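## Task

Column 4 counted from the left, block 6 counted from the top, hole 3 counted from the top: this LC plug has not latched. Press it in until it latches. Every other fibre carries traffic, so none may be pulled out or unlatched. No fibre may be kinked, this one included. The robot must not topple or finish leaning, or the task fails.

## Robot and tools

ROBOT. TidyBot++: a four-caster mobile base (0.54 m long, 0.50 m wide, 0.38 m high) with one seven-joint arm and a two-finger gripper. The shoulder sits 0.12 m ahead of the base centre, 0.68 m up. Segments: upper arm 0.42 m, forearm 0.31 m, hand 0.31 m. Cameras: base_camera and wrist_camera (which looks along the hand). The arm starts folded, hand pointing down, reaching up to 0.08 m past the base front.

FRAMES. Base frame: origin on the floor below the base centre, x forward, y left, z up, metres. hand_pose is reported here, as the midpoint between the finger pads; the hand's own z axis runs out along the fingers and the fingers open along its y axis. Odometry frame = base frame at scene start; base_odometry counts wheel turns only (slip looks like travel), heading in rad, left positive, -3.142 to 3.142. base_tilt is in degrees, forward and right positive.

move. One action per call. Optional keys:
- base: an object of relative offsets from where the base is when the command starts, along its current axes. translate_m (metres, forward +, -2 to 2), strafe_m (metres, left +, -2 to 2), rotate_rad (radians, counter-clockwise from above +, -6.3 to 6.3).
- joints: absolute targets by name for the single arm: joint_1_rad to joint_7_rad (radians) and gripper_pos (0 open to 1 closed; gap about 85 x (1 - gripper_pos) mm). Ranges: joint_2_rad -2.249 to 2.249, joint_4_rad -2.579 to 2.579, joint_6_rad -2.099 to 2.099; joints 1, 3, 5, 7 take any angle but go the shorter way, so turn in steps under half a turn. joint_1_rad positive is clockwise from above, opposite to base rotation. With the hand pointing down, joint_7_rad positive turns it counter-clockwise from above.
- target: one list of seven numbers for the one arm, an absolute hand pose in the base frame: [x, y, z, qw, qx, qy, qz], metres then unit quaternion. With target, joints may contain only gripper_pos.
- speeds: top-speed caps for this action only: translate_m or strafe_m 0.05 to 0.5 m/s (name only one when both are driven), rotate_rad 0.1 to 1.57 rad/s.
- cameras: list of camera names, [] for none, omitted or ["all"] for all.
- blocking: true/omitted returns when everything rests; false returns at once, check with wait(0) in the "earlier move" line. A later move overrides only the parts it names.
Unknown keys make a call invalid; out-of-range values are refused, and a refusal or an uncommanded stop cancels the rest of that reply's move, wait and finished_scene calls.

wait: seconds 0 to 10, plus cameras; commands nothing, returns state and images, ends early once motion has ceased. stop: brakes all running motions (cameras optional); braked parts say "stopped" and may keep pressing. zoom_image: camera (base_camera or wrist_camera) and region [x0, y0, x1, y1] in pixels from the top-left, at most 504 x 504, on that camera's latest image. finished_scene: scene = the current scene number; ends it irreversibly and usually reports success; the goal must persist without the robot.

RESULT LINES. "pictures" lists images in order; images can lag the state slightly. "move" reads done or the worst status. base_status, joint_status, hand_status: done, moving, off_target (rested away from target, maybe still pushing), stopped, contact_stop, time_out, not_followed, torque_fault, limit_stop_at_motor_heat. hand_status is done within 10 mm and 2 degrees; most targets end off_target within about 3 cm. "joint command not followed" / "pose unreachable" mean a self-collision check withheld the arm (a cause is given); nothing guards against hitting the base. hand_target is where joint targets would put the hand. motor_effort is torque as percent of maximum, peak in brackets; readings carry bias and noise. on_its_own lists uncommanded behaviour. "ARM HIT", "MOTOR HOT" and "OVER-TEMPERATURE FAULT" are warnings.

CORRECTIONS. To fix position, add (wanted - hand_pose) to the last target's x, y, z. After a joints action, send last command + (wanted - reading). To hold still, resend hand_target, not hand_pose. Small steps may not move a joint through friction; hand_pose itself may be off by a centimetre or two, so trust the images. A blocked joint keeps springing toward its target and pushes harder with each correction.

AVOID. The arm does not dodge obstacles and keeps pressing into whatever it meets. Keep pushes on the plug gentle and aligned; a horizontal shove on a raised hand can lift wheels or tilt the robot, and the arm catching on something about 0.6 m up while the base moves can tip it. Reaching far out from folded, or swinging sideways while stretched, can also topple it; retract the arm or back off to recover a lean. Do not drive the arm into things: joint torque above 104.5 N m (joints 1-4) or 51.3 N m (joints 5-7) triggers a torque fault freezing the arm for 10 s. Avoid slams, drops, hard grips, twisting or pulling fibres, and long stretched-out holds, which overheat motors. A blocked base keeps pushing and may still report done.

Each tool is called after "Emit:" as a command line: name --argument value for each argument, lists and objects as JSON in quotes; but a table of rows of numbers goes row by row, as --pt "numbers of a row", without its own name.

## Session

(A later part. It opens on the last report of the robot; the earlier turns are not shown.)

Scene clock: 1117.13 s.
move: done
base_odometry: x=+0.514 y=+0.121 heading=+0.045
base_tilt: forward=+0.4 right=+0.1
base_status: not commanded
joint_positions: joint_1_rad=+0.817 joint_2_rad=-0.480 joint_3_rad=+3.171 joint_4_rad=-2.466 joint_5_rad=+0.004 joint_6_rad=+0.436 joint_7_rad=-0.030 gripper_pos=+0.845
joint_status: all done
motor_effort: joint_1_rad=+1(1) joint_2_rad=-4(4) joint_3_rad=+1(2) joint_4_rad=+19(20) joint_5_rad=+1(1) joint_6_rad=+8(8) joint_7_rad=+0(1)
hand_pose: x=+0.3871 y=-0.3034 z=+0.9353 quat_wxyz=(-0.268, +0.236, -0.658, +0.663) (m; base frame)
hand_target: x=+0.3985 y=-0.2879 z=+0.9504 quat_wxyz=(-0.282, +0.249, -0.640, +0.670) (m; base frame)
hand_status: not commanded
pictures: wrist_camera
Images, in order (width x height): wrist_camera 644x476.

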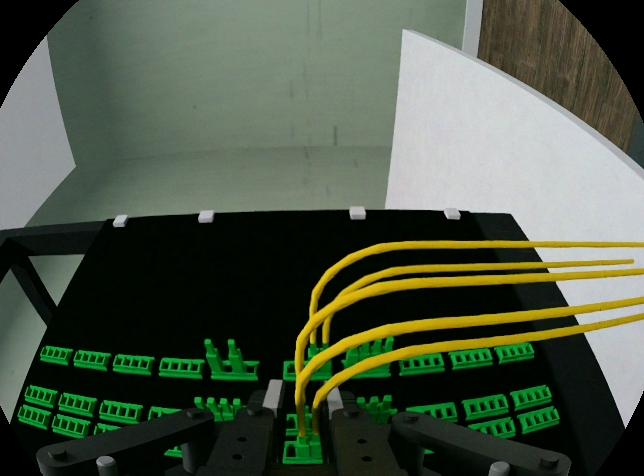

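Emit:
move --joints '{"joint_2_rad": -0.500, "joint_1_rad": 0.797, "joint_3_rad": 3.149}' --cameras '[]'

Emit:
move --base '{"translate_m": 0.006, "strafe_m": 0.0}' --speeds '{"translate_m": 0.05}' --cameras '["wrist_camera"]'

Emit:
zoom_image --camera "wrist_camera" --region '[285, 405, 330, 450]'

Emit:
move --base '{"translate_m": 0.003, "strafe_m": 0.0}' --speeds '{"translate_m": 0.05}' --cameras '["wrist_camera"]'

Emit:
zoom_image --camera "wrist_camera" --region '[285, 405, 330, 450]'

Scene clock: 1126.30 s.
move: done
base_odometry: x=+0.514 y=+0.121 heading=+0.045
base_tilt: forward=+0.4 right=+0.1
base_status: not commanded
joint_positions: joint_1_rad=+0.817 joint_2_rad=-0.482 joint_3_rad=+3.171 joint_4_rad=-2.466 joint_5_rad=+0.004 joint_6_rad=+0.436 joint_7_rad=-0.030 gripper_pos=+0.845
joint_status: all done
motor_effort: joint_1_rad=+1(1) joint_2_rad=-4(4) joint_3_rad=+1(2) joint_4_rad=+19(20) joint_5_rad=+1(1) joint_6_rad=+8(8) joint_7_rad=+0(1)
hand_pose: x=+0.3869 y=-0.3032 z=+0.9357 quat_wxyz=(-0.268, +0.236, -0.658, +0.663) (m; base frame)
hand_target: x=+0.3979 y=-0.2873 z=+0.9516 quat_wxyz=(-0.283, +0.249, -0.639, +0.671) (m; base frame)
hand_status: not commanded
pictures: none
No camera images: "cameras" was empty.

Scene clock: 1126.90 s.
move: done
base_odometry: x=+0.520 y=+0.121 heading=+0.045
base_tilt: forward=+0.4 right=+0.1
base_status: done
joint_positions: joint_1_rad=+0.817 joint_2_rad=-0.482 joint_3_rad=+3.169 joint_4_rad=-2.466 joint_5_rad=+0.004 joint_6_rad=+0.436 joint_7_rad=-0.030 gripper_pos=+0.845
joint_status: not commanded
motor_effort: joint_1_rad=+0(1) joint_2_rad=-5(6) joint_3_rad=+0(1) joint_4_rad=+22(22) joint_5_rad=+1(2) joint_6_rad=+10(10) joint_7_rad=-1(1)
hand_pose: x=+0.3872 y=-0.3027 z=+0.9360 quat_wxyz=(-0.268, +0.237, -0.658, +0.663) (m; base frame)
hand_target: x=+0.3979 y=-0.2873 z=+0.9516 quat_wxyz=(-0.283, +0.249, -0.639, +0.671) (m; base frame)
hand_status: not commanded
pictures: wrist_camera
Images, in order (width x height): wrist_camera 644x476.

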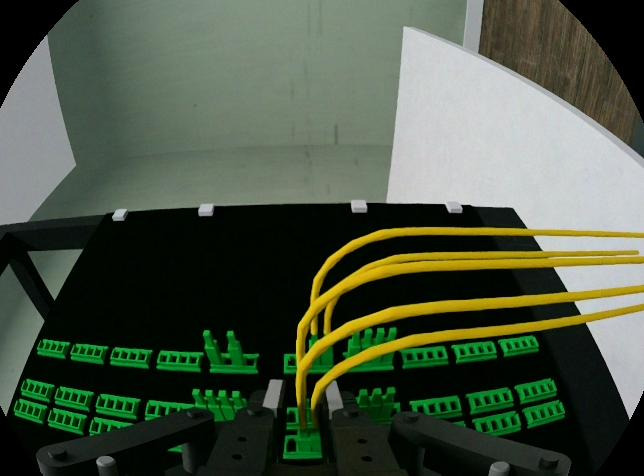

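Scaled by 11.200.

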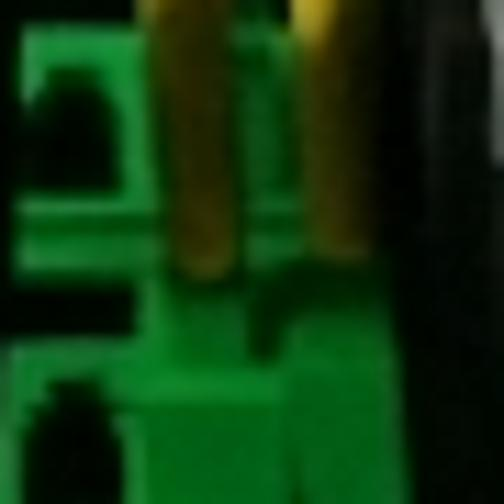

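Scene clock: 1127.53 s.
move: done
base_odometry: x=+0.523 y=+0.121 heading=+0.045
base_tilt: forward=+0.4 right=+0.1
base_status: done
joint_positions: joint_1_rad=+0.815 joint_2_rad=-0.482 joint_3_rad=+3.166 joint_4_rad=-2.467 joint_5_rad=+0.004 joint_6_rad=+0.434 joint_7_rad=-0.030 gripper_pos=+0.845
joint_status: not commanded
motor_effort: joint_1_rad=-1(6) joint_2_rad=-7(10) joint_3_rad=+0(6) joint_4_rad=+24(26) joint_5_rad=+1(4) joint_6_rad=+12(14) joint_7_rad=-1(1)
hand_pose: x=+0.3890 y=-0.3008 z=+0.9348 quat_wxyz=(-0.269, +0.239, -0.658, +0.662) (m; base frame)
hand_target: x=+0.3979 y=-0.2873 z=+0.9516 quat_wxyz=(-0.283, +0.249, -0.639, +0.671) (m; base frame)
hand_status: not commanded
pictures: wrist_camera
Images, in order (width x height): wrist_camera 644x476.

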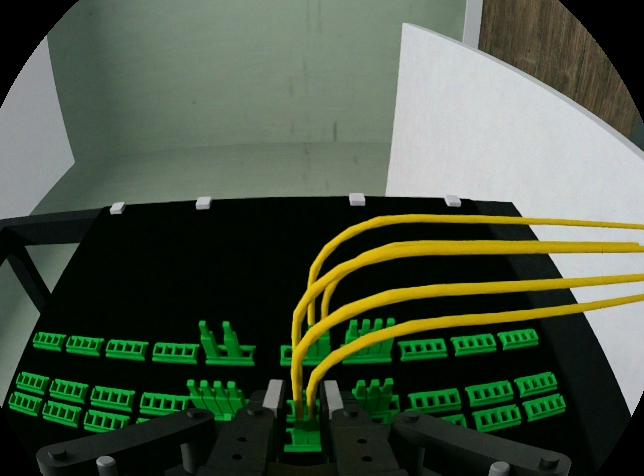

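Scaled by 11.200.

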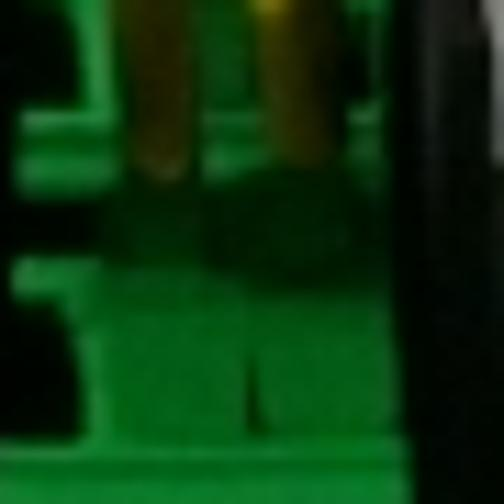

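Emit:
zoom_image --camera "wrist_camera" --region '[289, 405, 325, 441]'

Scaled by 14.000.

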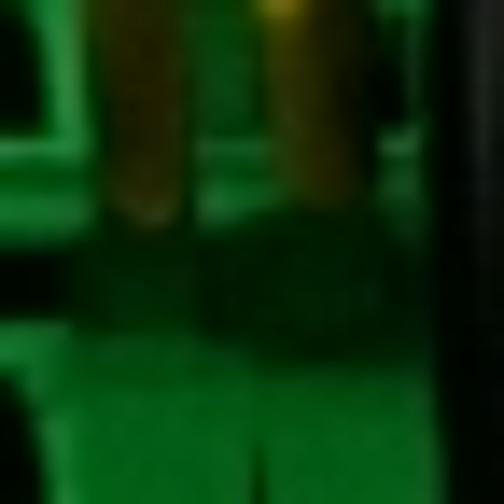

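Emit:
move --joints '{"joint_2_rad": -0.464}' --cameras '["wrist_camera"]'

Emit:
zoom_image --camera "wrist_camera" --region '[280, 405, 325, 450]'

Scene clock: 1162.63 s.
move: done
base_odometry: x=+0.523 y=+0.121 heading=+0.045
base_tilt: forward=+0.4 right=+0.1
base_status: not commanded
joint_positions: joint_1_rad=+0.815 joint_2_rad=-0.477 joint_3_rad=+3.166 joint_4_rad=-2.464 joint_5_rad=+0.004 joint_6_rad=+0.434 joint_7_rad=-0.030 gripper_pos=+0.845
joint_status: all done
motor_effort: joint_1_rad=+0(1) joint_2_rad=-4(7) joint_3_rad=+1(1) joint_4_rad=+21(24) joint_5_rad=+1(1) joint_6_rad=+9(12) joint_7_rad=+0(2)
hand_pose: x=+0.3901 y=-0.3019 z=+0.9343 quat_wxyz=(-0.269, +0.240, -0.658, +0.661) (m; base frame)
hand_target: x=+0.4045 y=-0.2941 z=+0.9370 quat_wxyz=(-0.278, +0.254, -0.651, +0.659) (m; base frame)
hand_status: not commanded
pictures: wrist_camera
Images, in order (width x height): wrist_camera 644x476.

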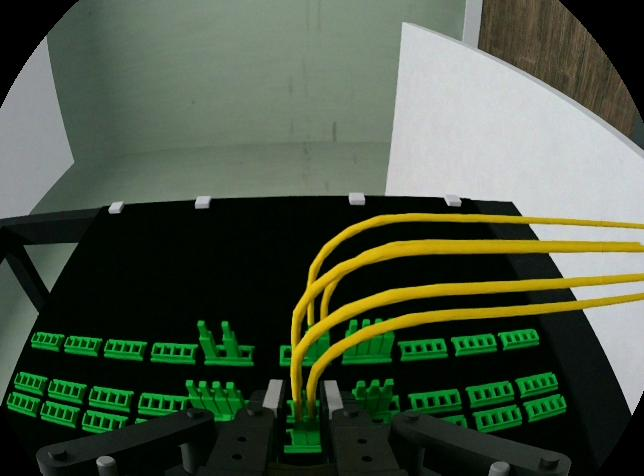

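Scaled by 11.200.

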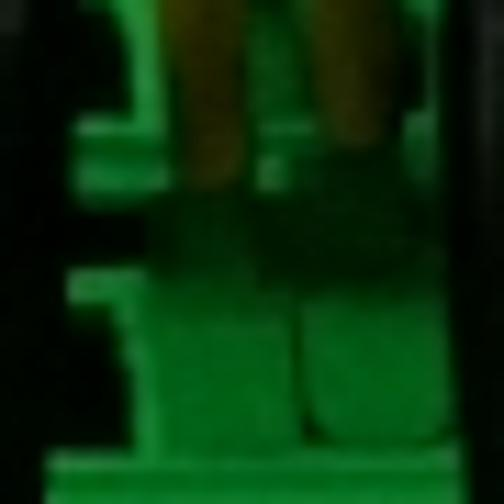

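Emit:
move --joints '{"joint_2_rad": -0.460}' --cameras '["wrist_camera"]'

Emit:
zoom_image --camera "wrist_camera" --region '[280, 405, 325, 450]'

Scene clock: 1166.93 s.
move: done
base_odometry: x=+0.523 y=+0.121 heading=+0.045
base_tilt: forward=+0.4 right=+0.1
base_status: not commanded
joint_positions: joint_1_rad=+0.815 joint_2_rad=-0.476 joint_3_rad=+3.166 joint_4_rad=-2.464 joint_5_rad=+0.004 joint_6_rad=+0.434 joint_7_rad=-0.030 gripper_pos=+0.845
joint_status: all done
motor_effort: joint_1_rad=+1(1) joint_2_rad=-3(4) joint_3_rad=+1(1) joint_4_rad=+19(21) joint_5_rad=+0(1) joint_6_rad=+8(10) joint_7_rad=-1(1)
hand_pose: x=+0.3903 y=-0.3021 z=+0.9339 quat_wxyz=(-0.269, +0.240, -0.659, +0.661) (m; base frame)
hand_target: x=+0.4052 y=-0.2948 z=+0.9353 quat_wxyz=(-0.277, +0.254, -0.652, +0.658) (m; base frame)
hand_status: not commanded
pictures: wrist_camera
Images, in order (width x height): wrist_camera 644x476.

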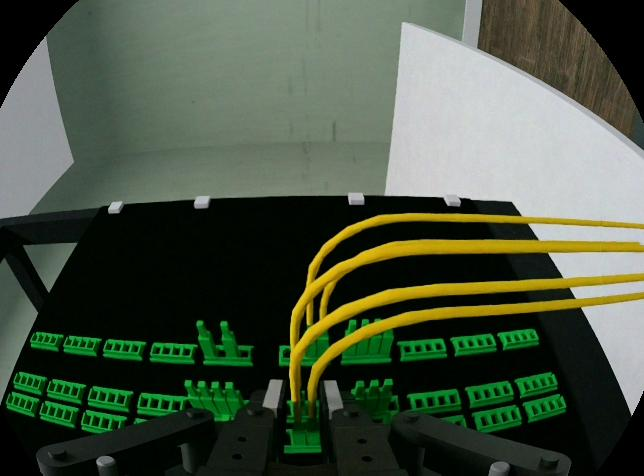

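Scaled by 11.200.

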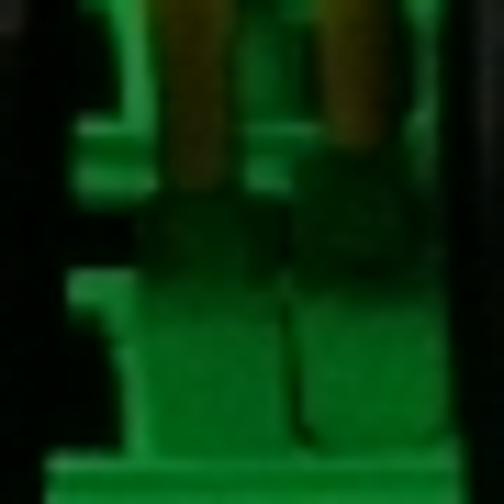

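Emit:
move --joints '{"joint_2_rad": -0.456}' --cameras '[]'

Emit:
move --base '{"translate_m": 0.003, "strafe_m": -0.002}' --speeds '{"translate_m": 0.05}' --cameras '["wrist_camera"]'

Emit:
zoom_image --camera "wrist_camera" --region '[280, 405, 325, 450]'

Emit:
move --joints '{"gripper_pos": 0.885}' --cameras '["wrist_camera"]'

Emit:
zoom_image --camera "wrist_camera" --region '[280, 405, 325, 450]'

Scene clock: 1172.00 s.
move: done
base_odometry: x=+0.523 y=+0.121 heading=+0.045
base_tilt: forward=+0.4 right=+0.1
base_status: not commanded
joint_positions: joint_1_rad=+0.815 joint_2_rad=-0.475 joint_3_rad=+3.166 joint_4_rad=-2.464 joint_5_rad=+0.004 joint_6_rad=+0.434 joint_7_rad=-0.030 gripper_pos=+0.845
joint_status: all done
motor_effort: joint_1_rad=+1(1) joint_2_rad=-4(4) joint_3_rad=+1(1) joint_4_rad=+19(20) joint_5_rad=+1(1) joint_6_rad=+8(8) joint_7_rad=+0(1)
hand_pose: x=+0.3906 y=-0.3024 z=+0.9332 quat_wxyz=(-0.269, +0.240, -0.659, +0.660) (m; base frame)
hand_target: x=+0.4059 y=-0.2955 z=+0.9337 quat_wxyz=(-0.277, +0.255, -0.654, +0.657) (m; base frame)
hand_status: not commanded
pictures: none
No camera images: "cameras" was empty.

Scene clock: 1172.57 s.
move: done
base_odometry: x=+0.526 y=+0.120 heading=+0.045
base_tilt: forward=+0.4 right=+0.1
base_status: done
joint_positions: joint_1_rad=+0.815 joint_2_rad=-0.472 joint_3_rad=+3.166 joint_4_rad=-2.464 joint_5_rad=+0.004 joint_6_rad=+0.434 joint_7_rad=-0.030 gripper_pos=+0.845
joint_status: not commanded
motor_effort: joint_1_rad=+1(1) joint_2_rad=-4(6) joint_3_rad=+1(3) joint_4_rad=+19(20) joint_5_rad=+1(1) joint_6_rad=+8(8) joint_7_rad=+0(1)
hand_pose: x=+0.3911 y=-0.3029 z=+0.9320 quat_wxyz=(-0.268, +0.240, -0.660, +0.659) (m; base frame)
hand_target: x=+0.4059 y=-0.2955 z=+0.9337 quat_wxyz=(-0.277, +0.255, -0.654, +0.657) (m; base frame)
hand_status: not commanded
pictures: wrist_camera
Images, in order (width x height): wrist_camera 644x476.

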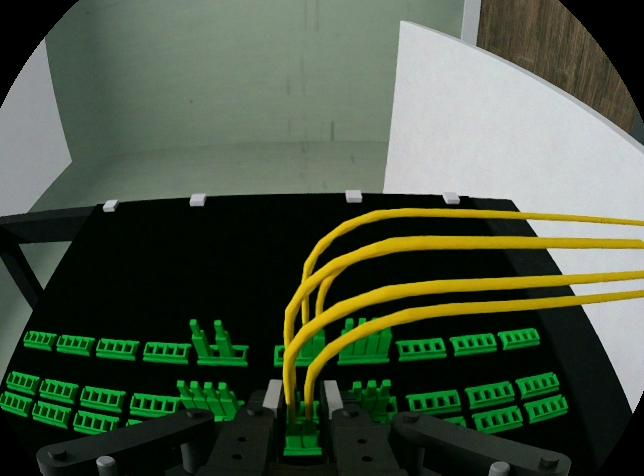

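Scaled by 11.200.

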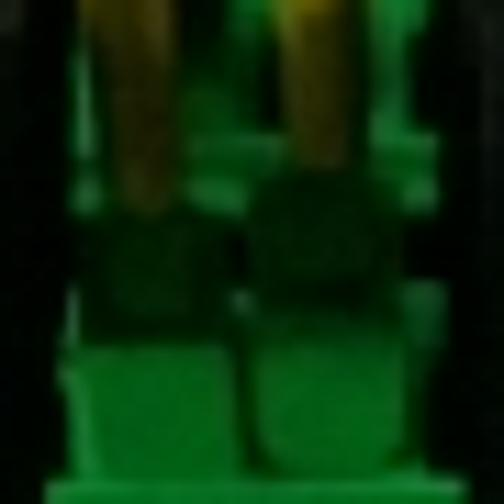

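Scene clock: 1173.00 s.
move: done
base_odometry: x=+0.526 y=+0.120 heading=+0.045
base_tilt: forward=+0.4 right=+0.1
base_status: not commanded
joint_positions: joint_1_rad=+0.815 joint_2_rad=-0.472 joint_3_rad=+3.166 joint_4_rad=-2.463 joint_5_rad=+0.004 joint_6_rad=+0.435 joint_7_rad=-0.030 gripper_pos=+0.883
joint_status: all done
motor_effort: joint_1_rad=+0(1) joint_2_rad=-2(4) joint_3_rad=+0(1) joint_4_rad=+21(21) joint_5_rad=+1(2) joint_6_rad=+8(9) joint_7_rad=-1(1)
hand_pose: x=+0.3912 y=-0.3030 z=+0.9329 quat_wxyz=(-0.268, +0.240, -0.660, +0.660) (m; base frame)
hand_target: x=+0.4059 y=-0.2955 z=+0.9337 quat_wxyz=(-0.277, +0.255, -0.654, +0.657) (m; base frame)
hand_status: not commanded
pictures: wrist_camera
Images, in order (width x height): wrist_camera 644x476.

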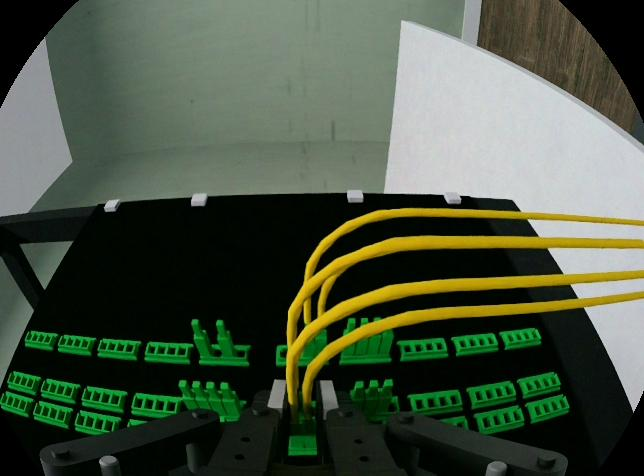

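Scaled by 11.200.

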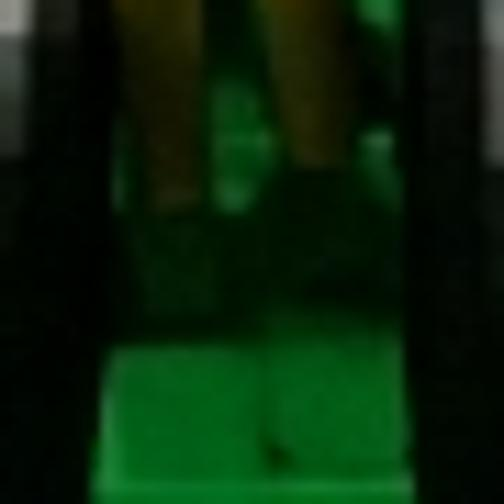

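Emit:
move --joints '{"gripper_pos": 0.86}' --cameras '[]'

Emit:
move --base '{"translate_m": -0.004, "strafe_m": 0.0}' --speeds '{"translate_m": 0.05}' --cameras '[]'

Emit:
move --joints '{"gripper_pos": 0.9}' --cameras '["wrist_camera"]'

Emit:
zoom_image --camera "wrist_camera" --region '[280, 405, 325, 450]'

Scene clock: 1181.30 s.
move: done
base_odometry: x=+0.526 y=+0.120 heading=+0.045
base_tilt: forward=+0.4 right=+0.1
base_status: not commanded
joint_positions: joint_1_rad=+0.815 joint_2_rad=-0.471 joint_3_rad=+3.166 joint_4_rad=-2.463 joint_5_rad=+0.004 joint_6_rad=+0.435 joint_7_rad=-0.030 gripper_pos=+0.860
joint_status: all done
motor_effort: joint_1_rad=+0(1) joint_2_rad=-3(4) joint_3_rad=+1(1) joint_4_rad=+19(21) joint_5_rad=+1(1) joint_6_rad=+7(8) joint_7_rad=+0(1)
hand_pose: x=+0.3914 y=-0.3032 z=+0.9324 quat_wxyz=(-0.268, +0.240, -0.660, +0.659) (m; base frame)
hand_target: x=+0.4059 y=-0.2955 z=+0.9337 quat_wxyz=(-0.277, +0.255, -0.654, +0.657) (m; base frame)
hand_status: not commanded
pictures: none
No camera images: "cameras" was empty.

Scene clock: 1181.87 s.
move: done
base_odometry: x=+0.522 y=+0.120 heading=+0.045
base_tilt: forward=+0.4 right=+0.1
base_status: done
joint_positions: joint_1_rad=+0.815 joint_2_rad=-0.470 joint_3_rad=+3.166 joint_4_rad=-2.463 joint_5_rad=+0.004 joint_6_rad=+0.435 joint_7_rad=-0.030 gripper_pos=+0.860
joint_status: not commanded
motor_effort: joint_1_rad=+1(1) joint_2_rad=-4(5) joint_3_rad=+1(3) joint_4_rad=+20(20) joint_5_rad=+0(1) joint_6_rad=+8(9) joint_7_rad=+0(1)
hand_pose: x=+0.3915 y=-0.3032 z=+0.9323 quat_wxyz=(-0.268, +0.240, -0.660, +0.659) (m; base frame)
hand_target: x=+0.4059 y=-0.2955 z=+0.9337 quat_wxyz=(-0.277, +0.255, -0.654, +0.657) (m; base frame)
hand_status: not commanded
pictures: none
No camera images: "cameras" was empty.

Scene clock: 1182.30 s.
move: done
base_odometry: x=+0.522 y=+0.120 heading=+0.045
base_tilt: forward=+0.4 right=+0.1
base_status: not commanded
joint_positions: joint_1_rad=+0.815 joint_2_rad=-0.470 joint_3_rad=+3.166 joint_4_rad=-2.463 joint_5_rad=+0.004 joint_6_rad=+0.435 joint_7_rad=-0.030 gripper_pos=+0.897
joint_status: all done
motor_effort: joint_1_rad=+0(1) joint_2_rad=-2(4) joint_3_rad=+1(1) joint_4_rad=+19(19) joint_5_rad=+1(1) joint_6_rad=+7(8) joint_7_rad=+0(1)
hand_pose: x=+0.3916 y=-0.3032 z=+0.9325 quat_wxyz=(-0.268, +0.240, -0.660, +0.659) (m; base frame)
hand_target: x=+0.4059 y=-0.2955 z=+0.9337 quat_wxyz=(-0.277, +0.255, -0.654, +0.657) (m; base frame)
hand_status: not commanded
pictures: wrist_camera
Images, in order (width x height): wrist_camera 644x476.

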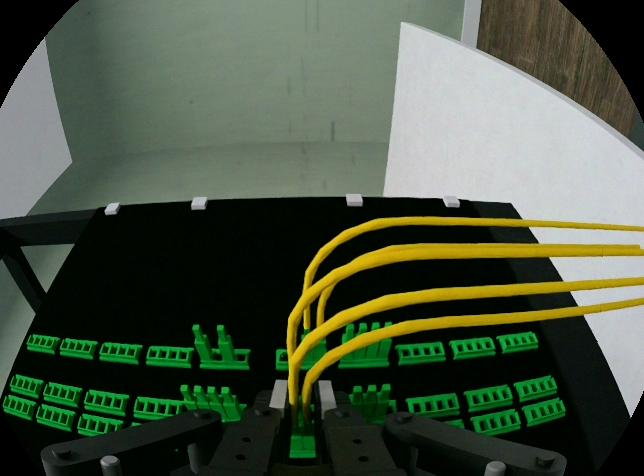

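Scaled by 11.200.

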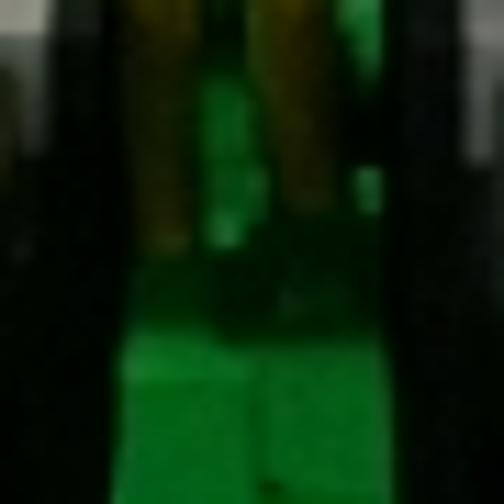

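Emit:
move --base '{"translate_m": 0.003, "strafe_m": 0.0}' --speeds '{"translate_m": 0.05}' --cameras '["wrist_camera"]'

Emit:
zoom_image --camera "wrist_camera" --region '[280, 405, 325, 450]'

Emit:
move --base '{"translate_m": 0.003, "strafe_m": 0.0}' --speeds '{"translate_m": 0.05}' --cameras '["wrist_camera"]'

Emit:
zoom_image --camera "wrist_camera" --region '[280, 400, 325, 445]'

Scene clock: 1187.53 s.
move: done
base_odometry: x=+0.525 y=+0.120 heading=+0.045
base_tilt: forward=+0.4 right=+0.1
base_status: done
joint_positions: joint_1_rad=+0.815 joint_2_rad=-0.472 joint_3_rad=+3.168 joint_4_rad=-2.464 joint_5_rad=+0.004 joint_6_rad=+0.435 joint_7_rad=-0.030 gripper_pos=+0.897
joint_status: not commanded
motor_effort: joint_1_rad=-4(5) joint_2_rad=-1(3) joint_3_rad=-4(6) joint_4_rad=+21(24) joint_5_rad=+3(4) joint_6_rad=+8(9) joint_7_rad=+0(2)
hand_pose: x=+0.3905 y=-0.3034 z=+0.9325 quat_wxyz=(-0.268, +0.239, -0.660, +0.660) (m; base frame)
hand_target: x=+0.4059 y=-0.2955 z=+0.9337 quat_wxyz=(-0.277, +0.255, -0.654, +0.657) (m; base frame)
hand_status: not commanded
pictures: wrist_camera
Images, in order (width x height): wrist_camera 644x476.

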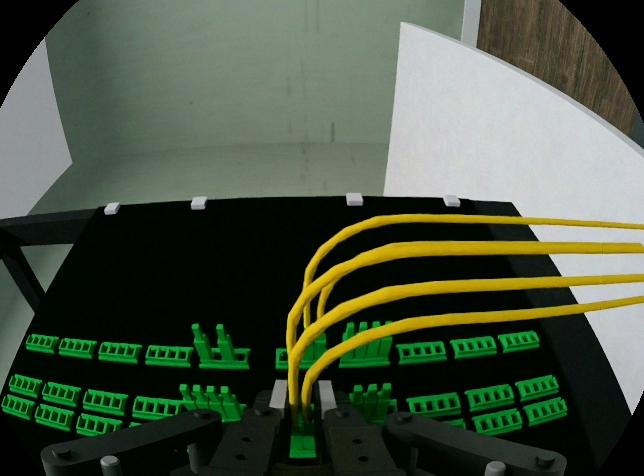

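Scaled by 11.200.

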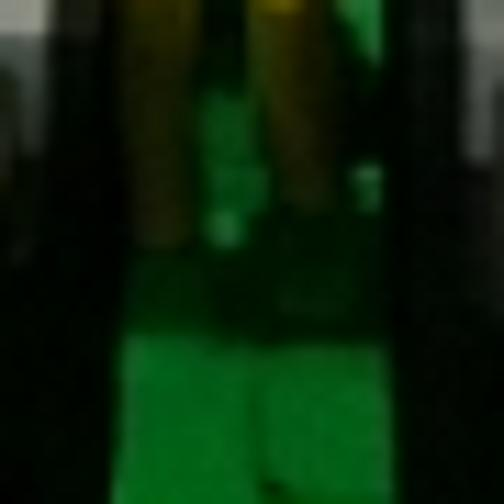

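Scene clock: 1188.03 s.
move: done
base_odometry: x=+0.528 y=+0.120 heading=+0.045
base_tilt: forward=+0.4 right=+0.1
base_status: done
joint_positions: joint_1_rad=+0.816 joint_2_rad=-0.474 joint_3_rad=+3.171 joint_4_rad=-2.464 joint_5_rad=+0.004 joint_6_rad=+0.435 joint_7_rad=-0.030 gripper_pos=+0.897
joint_status: not commanded
motor_effort: joint_1_rad=-3(5) joint_2_rad=+0(4) joint_3_rad=-3(5) joint_4_rad=+22(24) joint_5_rad=+2(3) joint_6_rad=+8(10) joint_7_rad=-1(1)
hand_pose: x=+0.3889 y=-0.3044 z=+0.9328 quat_wxyz=(-0.268, +0.238, -0.660, +0.660) (m; base frame)
hand_target: x=+0.4059 y=-0.2955 z=+0.9337 quat_wxyz=(-0.277, +0.255, -0.654, +0.657) (m; base frame)
hand_status: not commanded
pictures: wrist_camera
Images, in order (width x height): wrist_camera 644x476.

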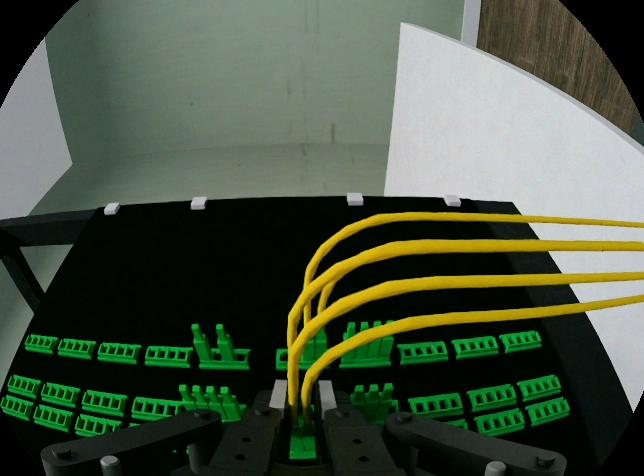

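Scaled by 11.200.

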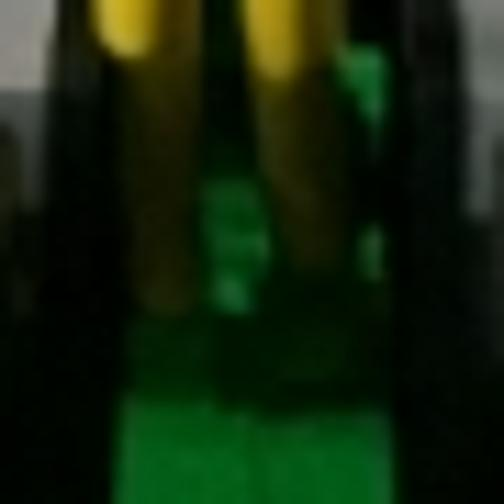

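Emit:
move --base '{"translate_m": 0.003, "strafe_m": 0.0}' --speeds '{"translate_m": 0.05}' --cameras '["wrist_camera"]'

Emit:
zoom_image --camera "wrist_camera" --region '[280, 400, 325, 445]'

Emit:
move --base '{"translate_m": 0.003, "strafe_m": 0.0}' --speeds '{"translate_m": 0.05}' --cameras '["wrist_camera"]'

Emit:
zoom_image --camera "wrist_camera" --region '[280, 400, 325, 445]'

Scene clock: 1199.37 s.
move: done
base_odometry: x=+0.531 y=+0.120 heading=+0.045
base_tilt: forward=+0.4 right=+0.1
base_status: done
joint_positions: joint_1_rad=+0.817 joint_2_rad=-0.475 joint_3_rad=+3.173 joint_4_rad=-2.465 joint_5_rad=+0.004 joint_6_rad=+0.435 joint_7_rad=-0.030 gripper_pos=+0.897
joint_status: not commanded
motor_effort: joint_1_rad=-3(7) joint_2_rad=+0(3) joint_3_rad=-3(8) joint_4_rad=+23(25) joint_5_rad=+3(4) joint_6_rad=+9(10) joint_7_rad=-1(2)
hand_pose: x=+0.3876 y=-0.3048 z=+0.9329 quat_wxyz=(-0.267, +0.236, -0.661, +0.661) (m; base frame)
hand_target: x=+0.4059 y=-0.2955 z=+0.9337 quat_wxyz=(-0.277, +0.255, -0.654, +0.657) (m; base frame)
hand_status: not commanded
pictures: wrist_camera
Images, in order (width x height): wrist_camera 644x476.

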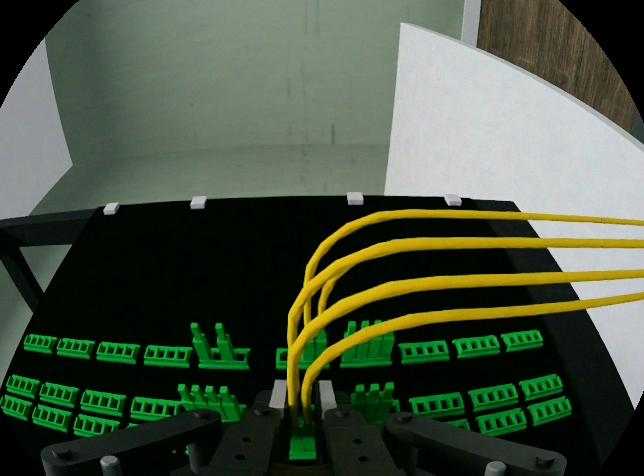

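Scaled by 11.200.

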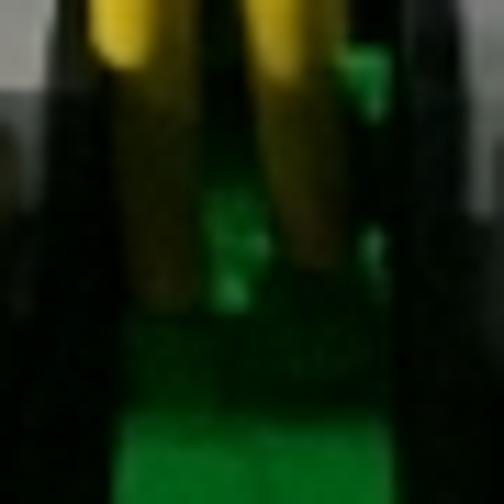

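Scene clock: 1199.83 s.
move: done
base_odometry: x=+0.534 y=+0.120 heading=+0.044
base_tilt: forward=+0.4 right=+0.1
base_status: done
joint_positions: joint_1_rad=+0.818 joint_2_rad=-0.478 joint_3_rad=+3.175 joint_4_rad=-2.467 joint_5_rad=+0.004 joint_6_rad=+0.435 joint_7_rad=-0.030 gripper_pos=+0.897
joint_status: not commanded
motor_effort: joint_1_rad=-3(9) joint_2_rad=+1(5) joint_3_rad=-3(10) joint_4_rad=+21(26) joint_5_rad=+2(5) joint_6_rad=+7(9) joint_7_rad=+0(2)
hand_pose: x=+0.3858 y=-0.3050 z=+0.9329 quat_wxyz=(-0.267, +0.235, -0.661, +0.661) (m; base frame)
hand_target: x=+0.4059 y=-0.2955 z=+0.9337 quat_wxyz=(-0.277, +0.255, -0.654, +0.657) (m; base frame)
hand_status: not commanded
pictures: wrist_camera
Images, in order (width x height): wrist_camera 644x476.

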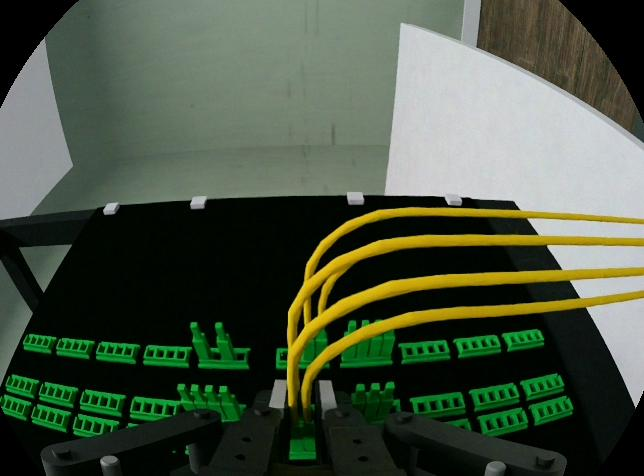

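Scaled by 11.200.

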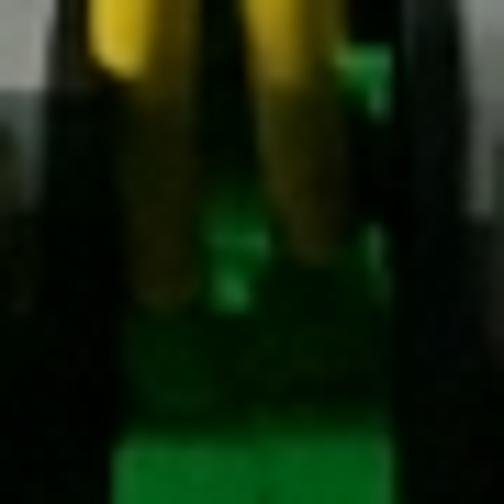

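Emit:
move --base '{"translate_m": 0.003, "strafe_m": 0.0}' --speeds '{"translate_m": 0.05}' --cameras '["wrist_camera"]'

Emit:
zoom_image --camera "wrist_camera" --region '[280, 400, 325, 445]'

Emit:
move --base '{"translate_m": 0.003, "strafe_m": 0.0}' --speeds '{"translate_m": 0.05}' --cameras '["wrist_camera"]'

Emit:
zoom_image --camera "wrist_camera" --region '[280, 400, 325, 445]'

Scene clock: 1209.27 s.
move: done
base_odometry: x=+0.536 y=+0.120 heading=+0.044
base_tilt: forward=+0.4 right=+0.1
base_status: done
joint_positions: joint_1_rad=+0.820 joint_2_rad=-0.483 joint_3_rad=+3.177 joint_4_rad=-2.471 joint_5_rad=+0.004 joint_6_rad=+0.435 joint_7_rad=-0.030 gripper_pos=+0.897
joint_status: not commanded
motor_effort: joint_1_rad=-3(8) joint_2_rad=+2(7) joint_3_rad=-3(9) joint_4_rad=+22(26) joint_5_rad=+2(5) joint_6_rad=+8(10) joint_7_rad=-1(2)
hand_pose: x=+0.3835 y=-0.3050 z=+0.9328 quat_wxyz=(-0.266, +0.233, -0.661, +0.662) (m; base frame)
hand_target: x=+0.4059 y=-0.2955 z=+0.9337 quat_wxyz=(-0.277, +0.255, -0.654, +0.657) (m; base frame)
hand_status: not commanded
pictures: wrist_camera
Images, in order (width x height): wrist_camera 644x476.

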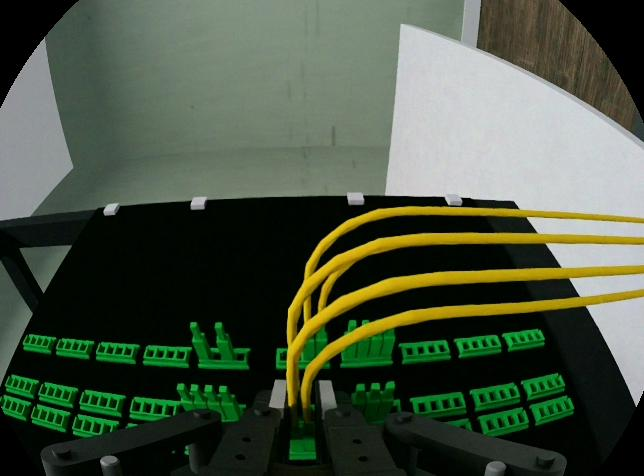

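Scaled by 11.200.

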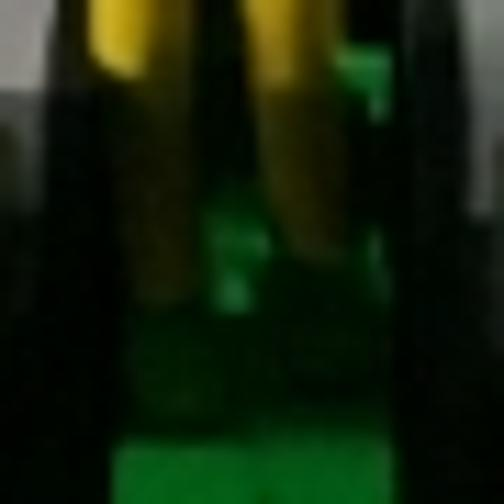

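Scene clock: 1210.00 s.
move: done
base_odometry: x=+0.539 y=+0.120 heading=+0.044
base_tilt: forward=+0.4 right=+0.1
base_status: done
joint_positions: joint_1_rad=+0.821 joint_2_rad=-0.486 joint_3_rad=+3.179 joint_4_rad=-2.473 joint_5_rad=+0.004 joint_6_rad=+0.435 joint_7_rad=-0.030 gripper_pos=+0.897
joint_status: not commanded
motor_effort: joint_1_rad=-4(8) joint_2_rad=+3(7) joint_3_rad=-4(10) joint_4_rad=+23(28) joint_5_rad=+2(5) joint_6_rad=+8(10) joint_7_rad=+0(2)
hand_pose: x=+0.3815 y=-0.3055 z=+0.9328 quat_wxyz=(-0.265, +0.231, -0.661, +0.663) (m; base frame)
hand_target: x=+0.4059 y=-0.2955 z=+0.9337 quat_wxyz=(-0.277, +0.255, -0.654, +0.657) (m; base frame)
hand_status: not commanded
pictures: wrist_camera
Images, in order (width x height): wrist_camera 644x476.

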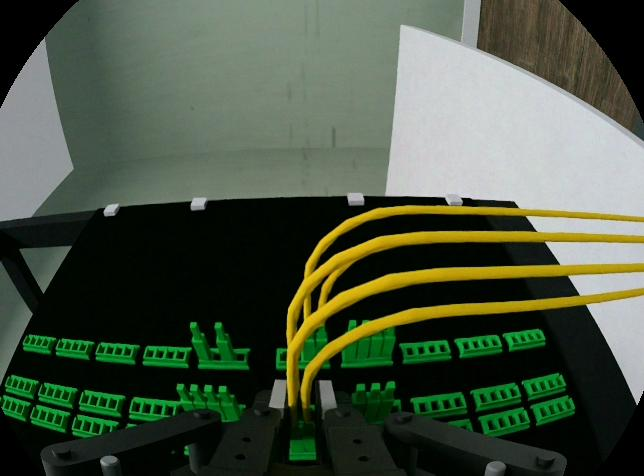

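Scaled by 11.200.

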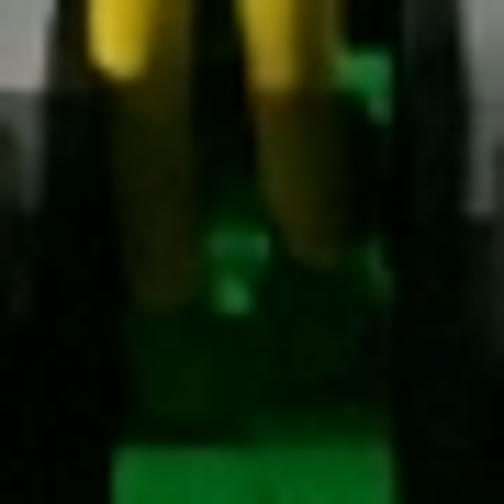

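Emit:
move --base '{"translate_m": 0.004, "strafe_m": 0.0}' --speeds '{"translate_m": 0.05}' --cameras '["wrist_camera"]'

Emit:
zoom_image --camera "wrist_camera" --region '[280, 400, 325, 445]'

Emit:
move --base '{"translate_m": 0.004, "strafe_m": 0.0}' --speeds '{"translate_m": 0.05}' --cameras '["wrist_camera"]'

Emit:
zoom_image --camera "wrist_camera" --region '[280, 400, 325, 445]'

Scene clock: 1234.93 s.
move: done
base_odometry: x=+0.543 y=+0.120 heading=+0.044
base_tilt: forward=+0.4 right=+0.1
base_status: done
joint_positions: joint_1_rad=+0.824 joint_2_rad=-0.492 joint_3_rad=+3.182 joint_4_rad=-2.477 joint_5_rad=+0.004 joint_6_rad=+0.435 joint_7_rad=-0.030 gripper_pos=+0.897
joint_status: not commanded
motor_effort: joint_1_rad=-4(9) joint_2_rad=+4(10) joint_3_rad=-4(10) joint_4_rad=+23(27) joint_5_rad=+3(5) joint_6_rad=+8(10) joint_7_rad=-1(2)
hand_pose: x=+0.3784 y=-0.3055 z=+0.9327 quat_wxyz=(-0.264, +0.229, -0.661, +0.664) (m; base frame)
hand_target: x=+0.4059 y=-0.2955 z=+0.9337 quat_wxyz=(-0.277, +0.255, -0.654, +0.657) (m; base frame)
hand_status: not commanded
pictures: wrist_camera
Images, in order (width x height): wrist_camera 644x476.

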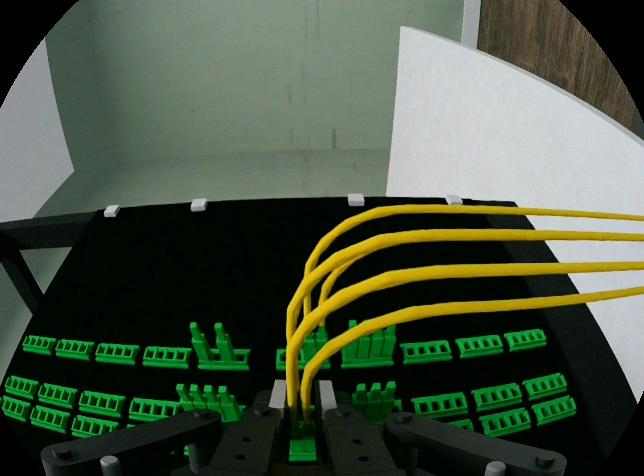

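Scaled by 11.200.

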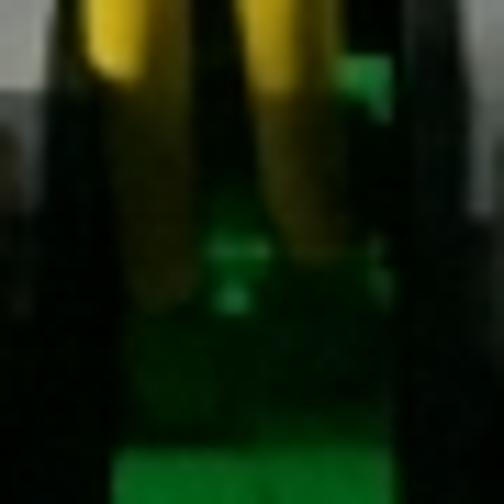

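Scene clock: 1235.57 s.
move: done
base_odometry: x=+0.547 y=+0.120 heading=+0.044
base_tilt: forward=+0.4 right=+0.1
base_status: done
joint_positions: joint_1_rad=+0.827 joint_2_rad=-0.498 joint_3_rad=+3.185 joint_4_rad=-2.481 joint_5_rad=+0.004 joint_6_rad=+0.435 joint_7_rad=-0.030 gripper_pos=+0.897
joint_status: not commanded
motor_effort: joint_1_rad=-5(9) joint_2_rad=+6(10) joint_3_rad=-6(10) joint_4_rad=+25(28) joint_5_rad=+3(5) joint_6_rad=+8(10) joint_7_rad=+0(2)
hand_pose: x=+0.3752 y=-0.3057 z=+0.9327 quat_wxyz=(-0.263, +0.227, -0.661, +0.665) (m; base frame)
hand_target: x=+0.4059 y=-0.2955 z=+0.9337 quat_wxyz=(-0.277, +0.255, -0.654, +0.657) (m; base frame)
hand_status: not commanded
pictures: wrist_camera
Images, in order (width x height): wrist_camera 644x476.

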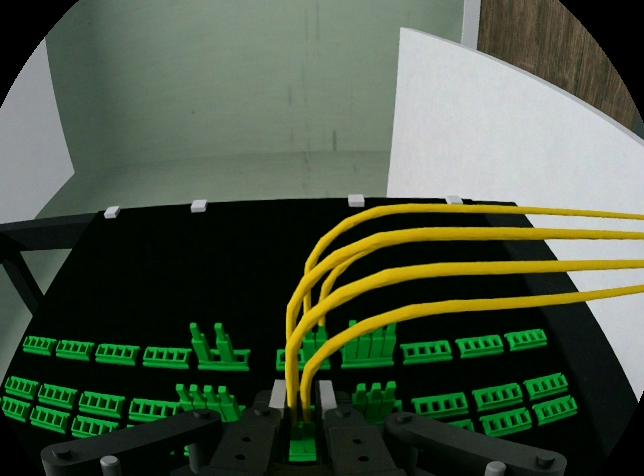

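Scaled by 11.200.

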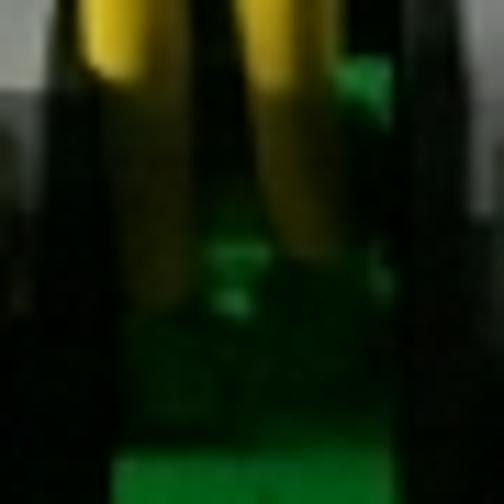

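Emit:
move --joints '{"joint_1_rad": 0.827, "joint_2_rad": -0.498, "joint_3_rad": 3.185, "joint_4_rad": -2.481}' --cameras '[]'

Emit:
move --joints '{"gripper_pos": 0.845}' --cameras '["wrist_camera"]'

Emit:
zoom_image --camera "wrist_camera" --region '[280, 400, 325, 445]'

Scene clock: 1252.93 s.
move: done
base_odometry: x=+0.547 y=+0.120 heading=+0.044
base_tilt: forward=+0.4 right=+0.1
base_status: not commanded
joint_positions: joint_1_rad=+0.827 joint_2_rad=-0.500 joint_3_rad=+3.186 joint_4_rad=-2.482 joint_5_rad=+0.004 joint_6_rad=+0.435 joint_7_rad=-0.030 gripper_pos=+0.897
joint_status: all done
motor_effort: joint_1_rad=-1(6) joint_2_rad=+0(7) joint_3_rad=-1(6) joint_4_rad=+22(26) joint_5_rad=+1(4) joint_6_rad=+8(9) joint_7_rad=-1(2)
hand_pose: x=+0.3745 y=-0.3055 z=+0.9329 quat_wxyz=(-0.263, +0.226, -0.661, +0.665) (m; base frame)
hand_target: x=+0.3753 y=-0.3054 z=+0.9358 quat_wxyz=(-0.264, +0.227, -0.658, +0.668) (m; base frame)
hand_status: not commanded
pictures: none
No camera images: "cameras" was empty.

Scene clock: 1253.40 s.
move: done
base_odometry: x=+0.547 y=+0.120 heading=+0.044
base_tilt: forward=+0.4 right=+0.1
base_status: not commanded
joint_positions: joint_1_rad=+0.827 joint_2_rad=-0.500 joint_3_rad=+3.186 joint_4_rad=-2.482 joint_5_rad=+0.004 joint_6_rad=+0.435 joint_7_rad=-0.030 gripper_pos=+0.845
joint_status: all done
motor_effort: joint_1_rad=+1(1) joint_2_rad=-3(3) joint_3_rad=+1(1) joint_4_rad=+19(22) joint_5_rad=+1(1) joint_6_rad=+8(9) joint_7_rad=-1(1)
hand_pose: x=+0.3745 y=-0.3055 z=+0.9329 quat_wxyz=(-0.263, +0.226, -0.661, +0.665) (m; base frame)
hand_target: x=+0.3753 y=-0.3054 z=+0.9358 quat_wxyz=(-0.264, +0.227, -0.658, +0.668) (m; base frame)
hand_status: not commanded
pictures: wrist_camera
Images, in order (width x height): wrist_camera 644x476.

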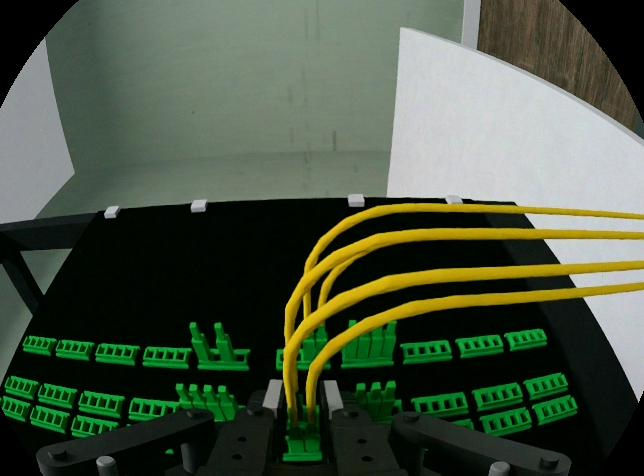

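Scaled by 11.200.

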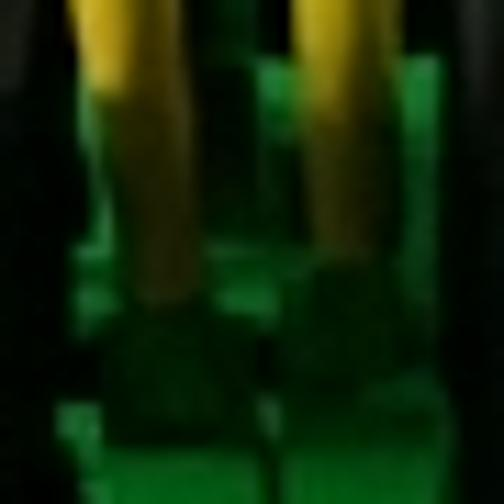

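Emit:
move --base '{"translate_m": -0.020, "strafe_m": 0.0015}' --speeds '{"translate_m": 0.05}' --cameras '["wrist_camera"]'

Emit:
zoom_image --camera "wrist_camera" --region '[280, 415, 325, 460]'

Scene clock: 1261.50 s.
move: done
base_odometry: x=+0.527 y=+0.121 heading=+0.044
base_tilt: forward=+0.4 right=+0.1
base_status: done
joint_positions: joint_1_rad=+0.827 joint_2_rad=-0.500 joint_3_rad=+3.186 joint_4_rad=-2.482 joint_5_rad=+0.004 joint_6_rad=+0.435 joint_7_rad=-0.030 gripper_pos=+0.845
joint_status: not commanded
motor_effort: joint_1_rad=+1(1) joint_2_rad=-2(5) joint_3_rad=+1(2) joint_4_rad=+20(20) joint_5_rad=+1(1) joint_6_rad=+8(8) joint_7_rad=+0(1)
hand_pose: x=+0.3745 y=-0.3055 z=+0.9328 quat_wxyz=(-0.263, +0.226, -0.661, +0.665) (m; base frame)
hand_target: x=+0.3753 y=-0.3054 z=+0.9358 quat_wxyz=(-0.264, +0.227, -0.658, +0.668) (m; base frame)
hand_status: not commanded
pictures: wrist_camera
Images, in order (width x height): wrist_camera 644x476.

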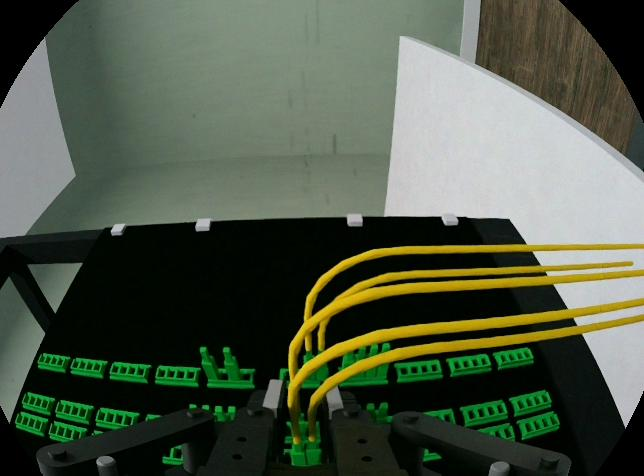

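Scaled by 11.200.

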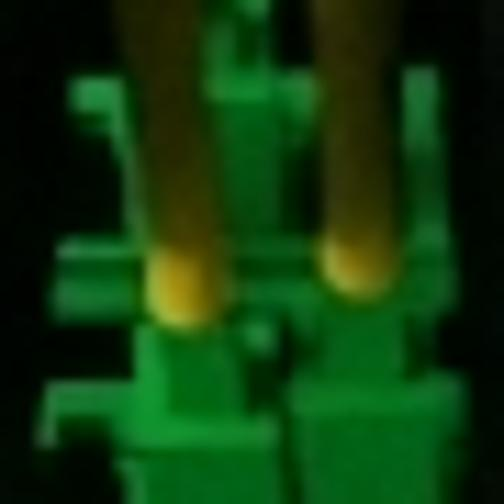

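Emit:
move --joints '{"joint_2_rad": -0.518, "joint_1_rad": 0.815, "joint_3_rad": 3.174}' --cameras '[]'

Scene clock: 1265.63 s.
move: done
base_odometry: x=+0.527 y=+0.121 heading=+0.044
base_tilt: forward=+0.4 right=+0.1
base_status: not commanded
joint_positions: joint_1_rad=+0.826 joint_2_rad=-0.507 joint_3_rad=+3.186 joint_4_rad=-2.482 joint_5_rad=+0.004 joint_6_rad=+0.435 joint_7_rad=-0.030 gripper_pos=+0.845
joint_status: all done
motor_effort: joint_1_rad=+1(1) joint_2_rad=-3(4) joint_3_rad=+1(2) joint_4_rad=+20(20) joint_5_rad=+0(1) joint_6_rad=+9(9) joint_7_rad=-1(1)
hand_pose: x=+0.3735 y=-0.3039 z=+0.9358 quat_wxyz=(-0.264, +0.225, -0.659, +0.667) (m; base frame)
hand_target: x=+0.3792 y=-0.2950 z=+0.9437 quat_wxyz=(-0.272, +0.233, -0.648, +0.672) (m; base frame)
hand_status: not commanded
pictures: none
No camera images: "cameras" was empty.

Emit:
move --joints '{"joint_2_rad": -0.5205}' --cameras '["wrist_camera"]'

Emit:
zoom_image --camera "wrist_camera" --region '[285, 410, 330, 455]'

Scene clock: 1270.63 s.
move: done
base_odometry: x=+0.527 y=+0.121 heading=+0.044
base_tilt: forward=+0.4 right=+0.1
base_status: not commanded
joint_positions: joint_1_rad=+0.826 joint_2_rad=-0.507 joint_3_rad=+3.186 joint_4_rad=-2.482 joint_5_rad=+0.004 joint_6_rad=+0.435 joint_7_rad=-0.030 gripper_pos=+0.845
joint_status: all done
motor_effort: joint_1_rad=+1(1) joint_2_rad=-3(3) joint_3_rad=+1(1) joint_4_rad=+20(20) joint_5_rad=+1(1) joint_6_rad=+8(9) joint_7_rad=-1(1)
hand_pose: x=+0.3735 y=-0.3039 z=+0.9358 quat_wxyz=(-0.265, +0.225, -0.659, +0.667) (m; base frame)
hand_target: x=+0.3788 y=-0.2946 z=+0.9447 quat_wxyz=(-0.273, +0.233, -0.647, +0.673) (m; base frame)
hand_status: not commanded
pictures: wrist_camera
Images, in order (width x height): wrist_camera 644x476.

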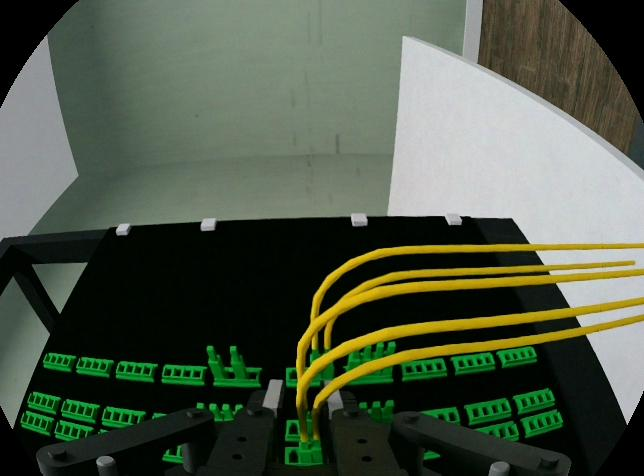

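Scaled by 11.200.

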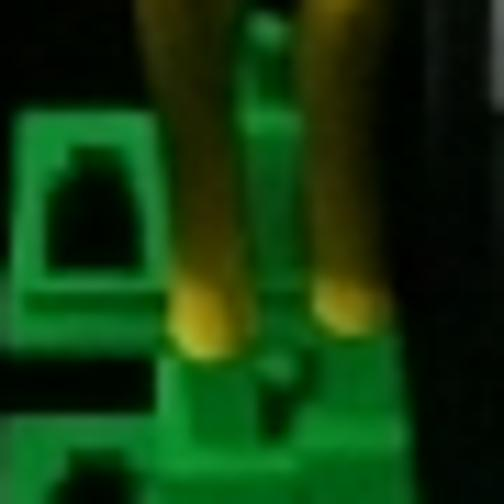

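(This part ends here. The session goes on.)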